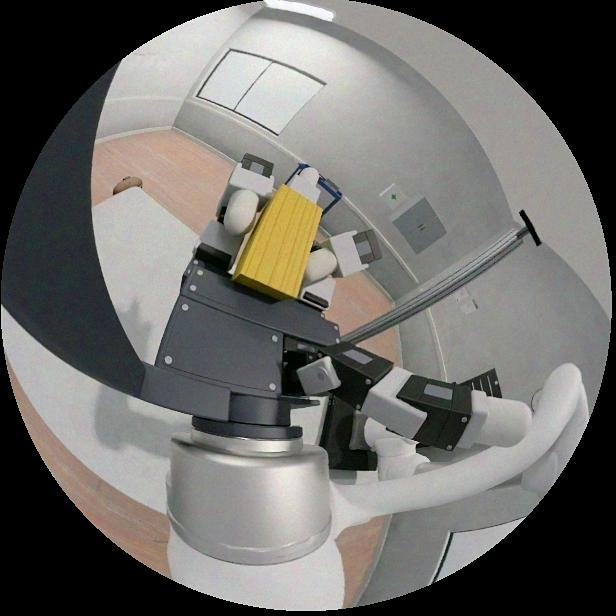

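Scene clock: 419.30 s.
end_effector_position=(+0.6992, +0.0174, +0.5451) hand_goal=(+0.316, +0.750, -1.000, -0.572, +0.160, +0.000, +0.580, +0.700, +0.548, -0.200, -0.810, -0.606, -0.570, +0.378, +0.730, -0.018) hand_measured=(+0.318, +0.754, -0.998, -0.576, +0.182, +0.002, +0.582, +0.698, +0.552, -0.202, -0.808, -0.606, -0.570, +0.376, +0.730, +0.070) hand_current_ma=(+5, +5, +2, -5, +62, +4, +5, -4, +8, -4, +2, +1, +0, -2, +1, +0) hand_state=(goal, goal, goal, goal, blocked, goal, goal, goal, goal, goal, goal, goal, goal, goal, goal, overload) hand_current_limit=0.20 hand_speed=-0.94 end_effector_quat_wxyz=(+0.689, +0.708, +0.117, +0.099)
Joint positions: [0.312 0.373 1.778 -1.527 1.589 -1.007]
Joint torques (N m): [3.9 -73.31 -31.43 -1.71 1.24 -0.23]
Hand target: +0.6992, +0.0174, +0.5451; +0.689, +0.708, +0.117, +0.099
Off the commanded pose: 0.000 m, 0 deg.
Step readings (end_effector_position):
0: (+0.6992, +0.0174, +0.5451)
1: (+0.6992, +0.0174, +0.5451)
2: (+0.6992, +0.0174, +0.5451)
4: (+0.6992, +0.0174, +0.5451)
8: (+0.6992, +0.0174, +0.5451)
15: (+0.6992, +0.0174, +0.5451)
16: (+0.6992, +0.0174, +0.5451)
17: (+0.6992, +0.0174, +0.5451)
19: (+0.6992, +0.0174, +0.5451)
23: (+0.6992, +0.0174, +0.5451)
30: (+0.6992, +0.0174, +0.5451)

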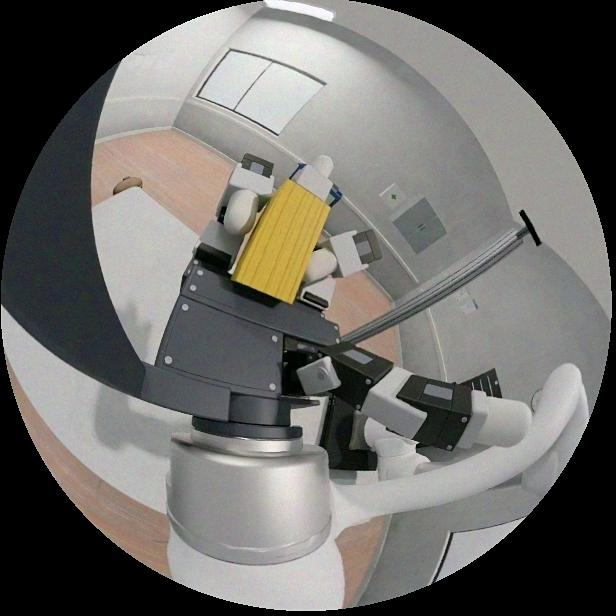

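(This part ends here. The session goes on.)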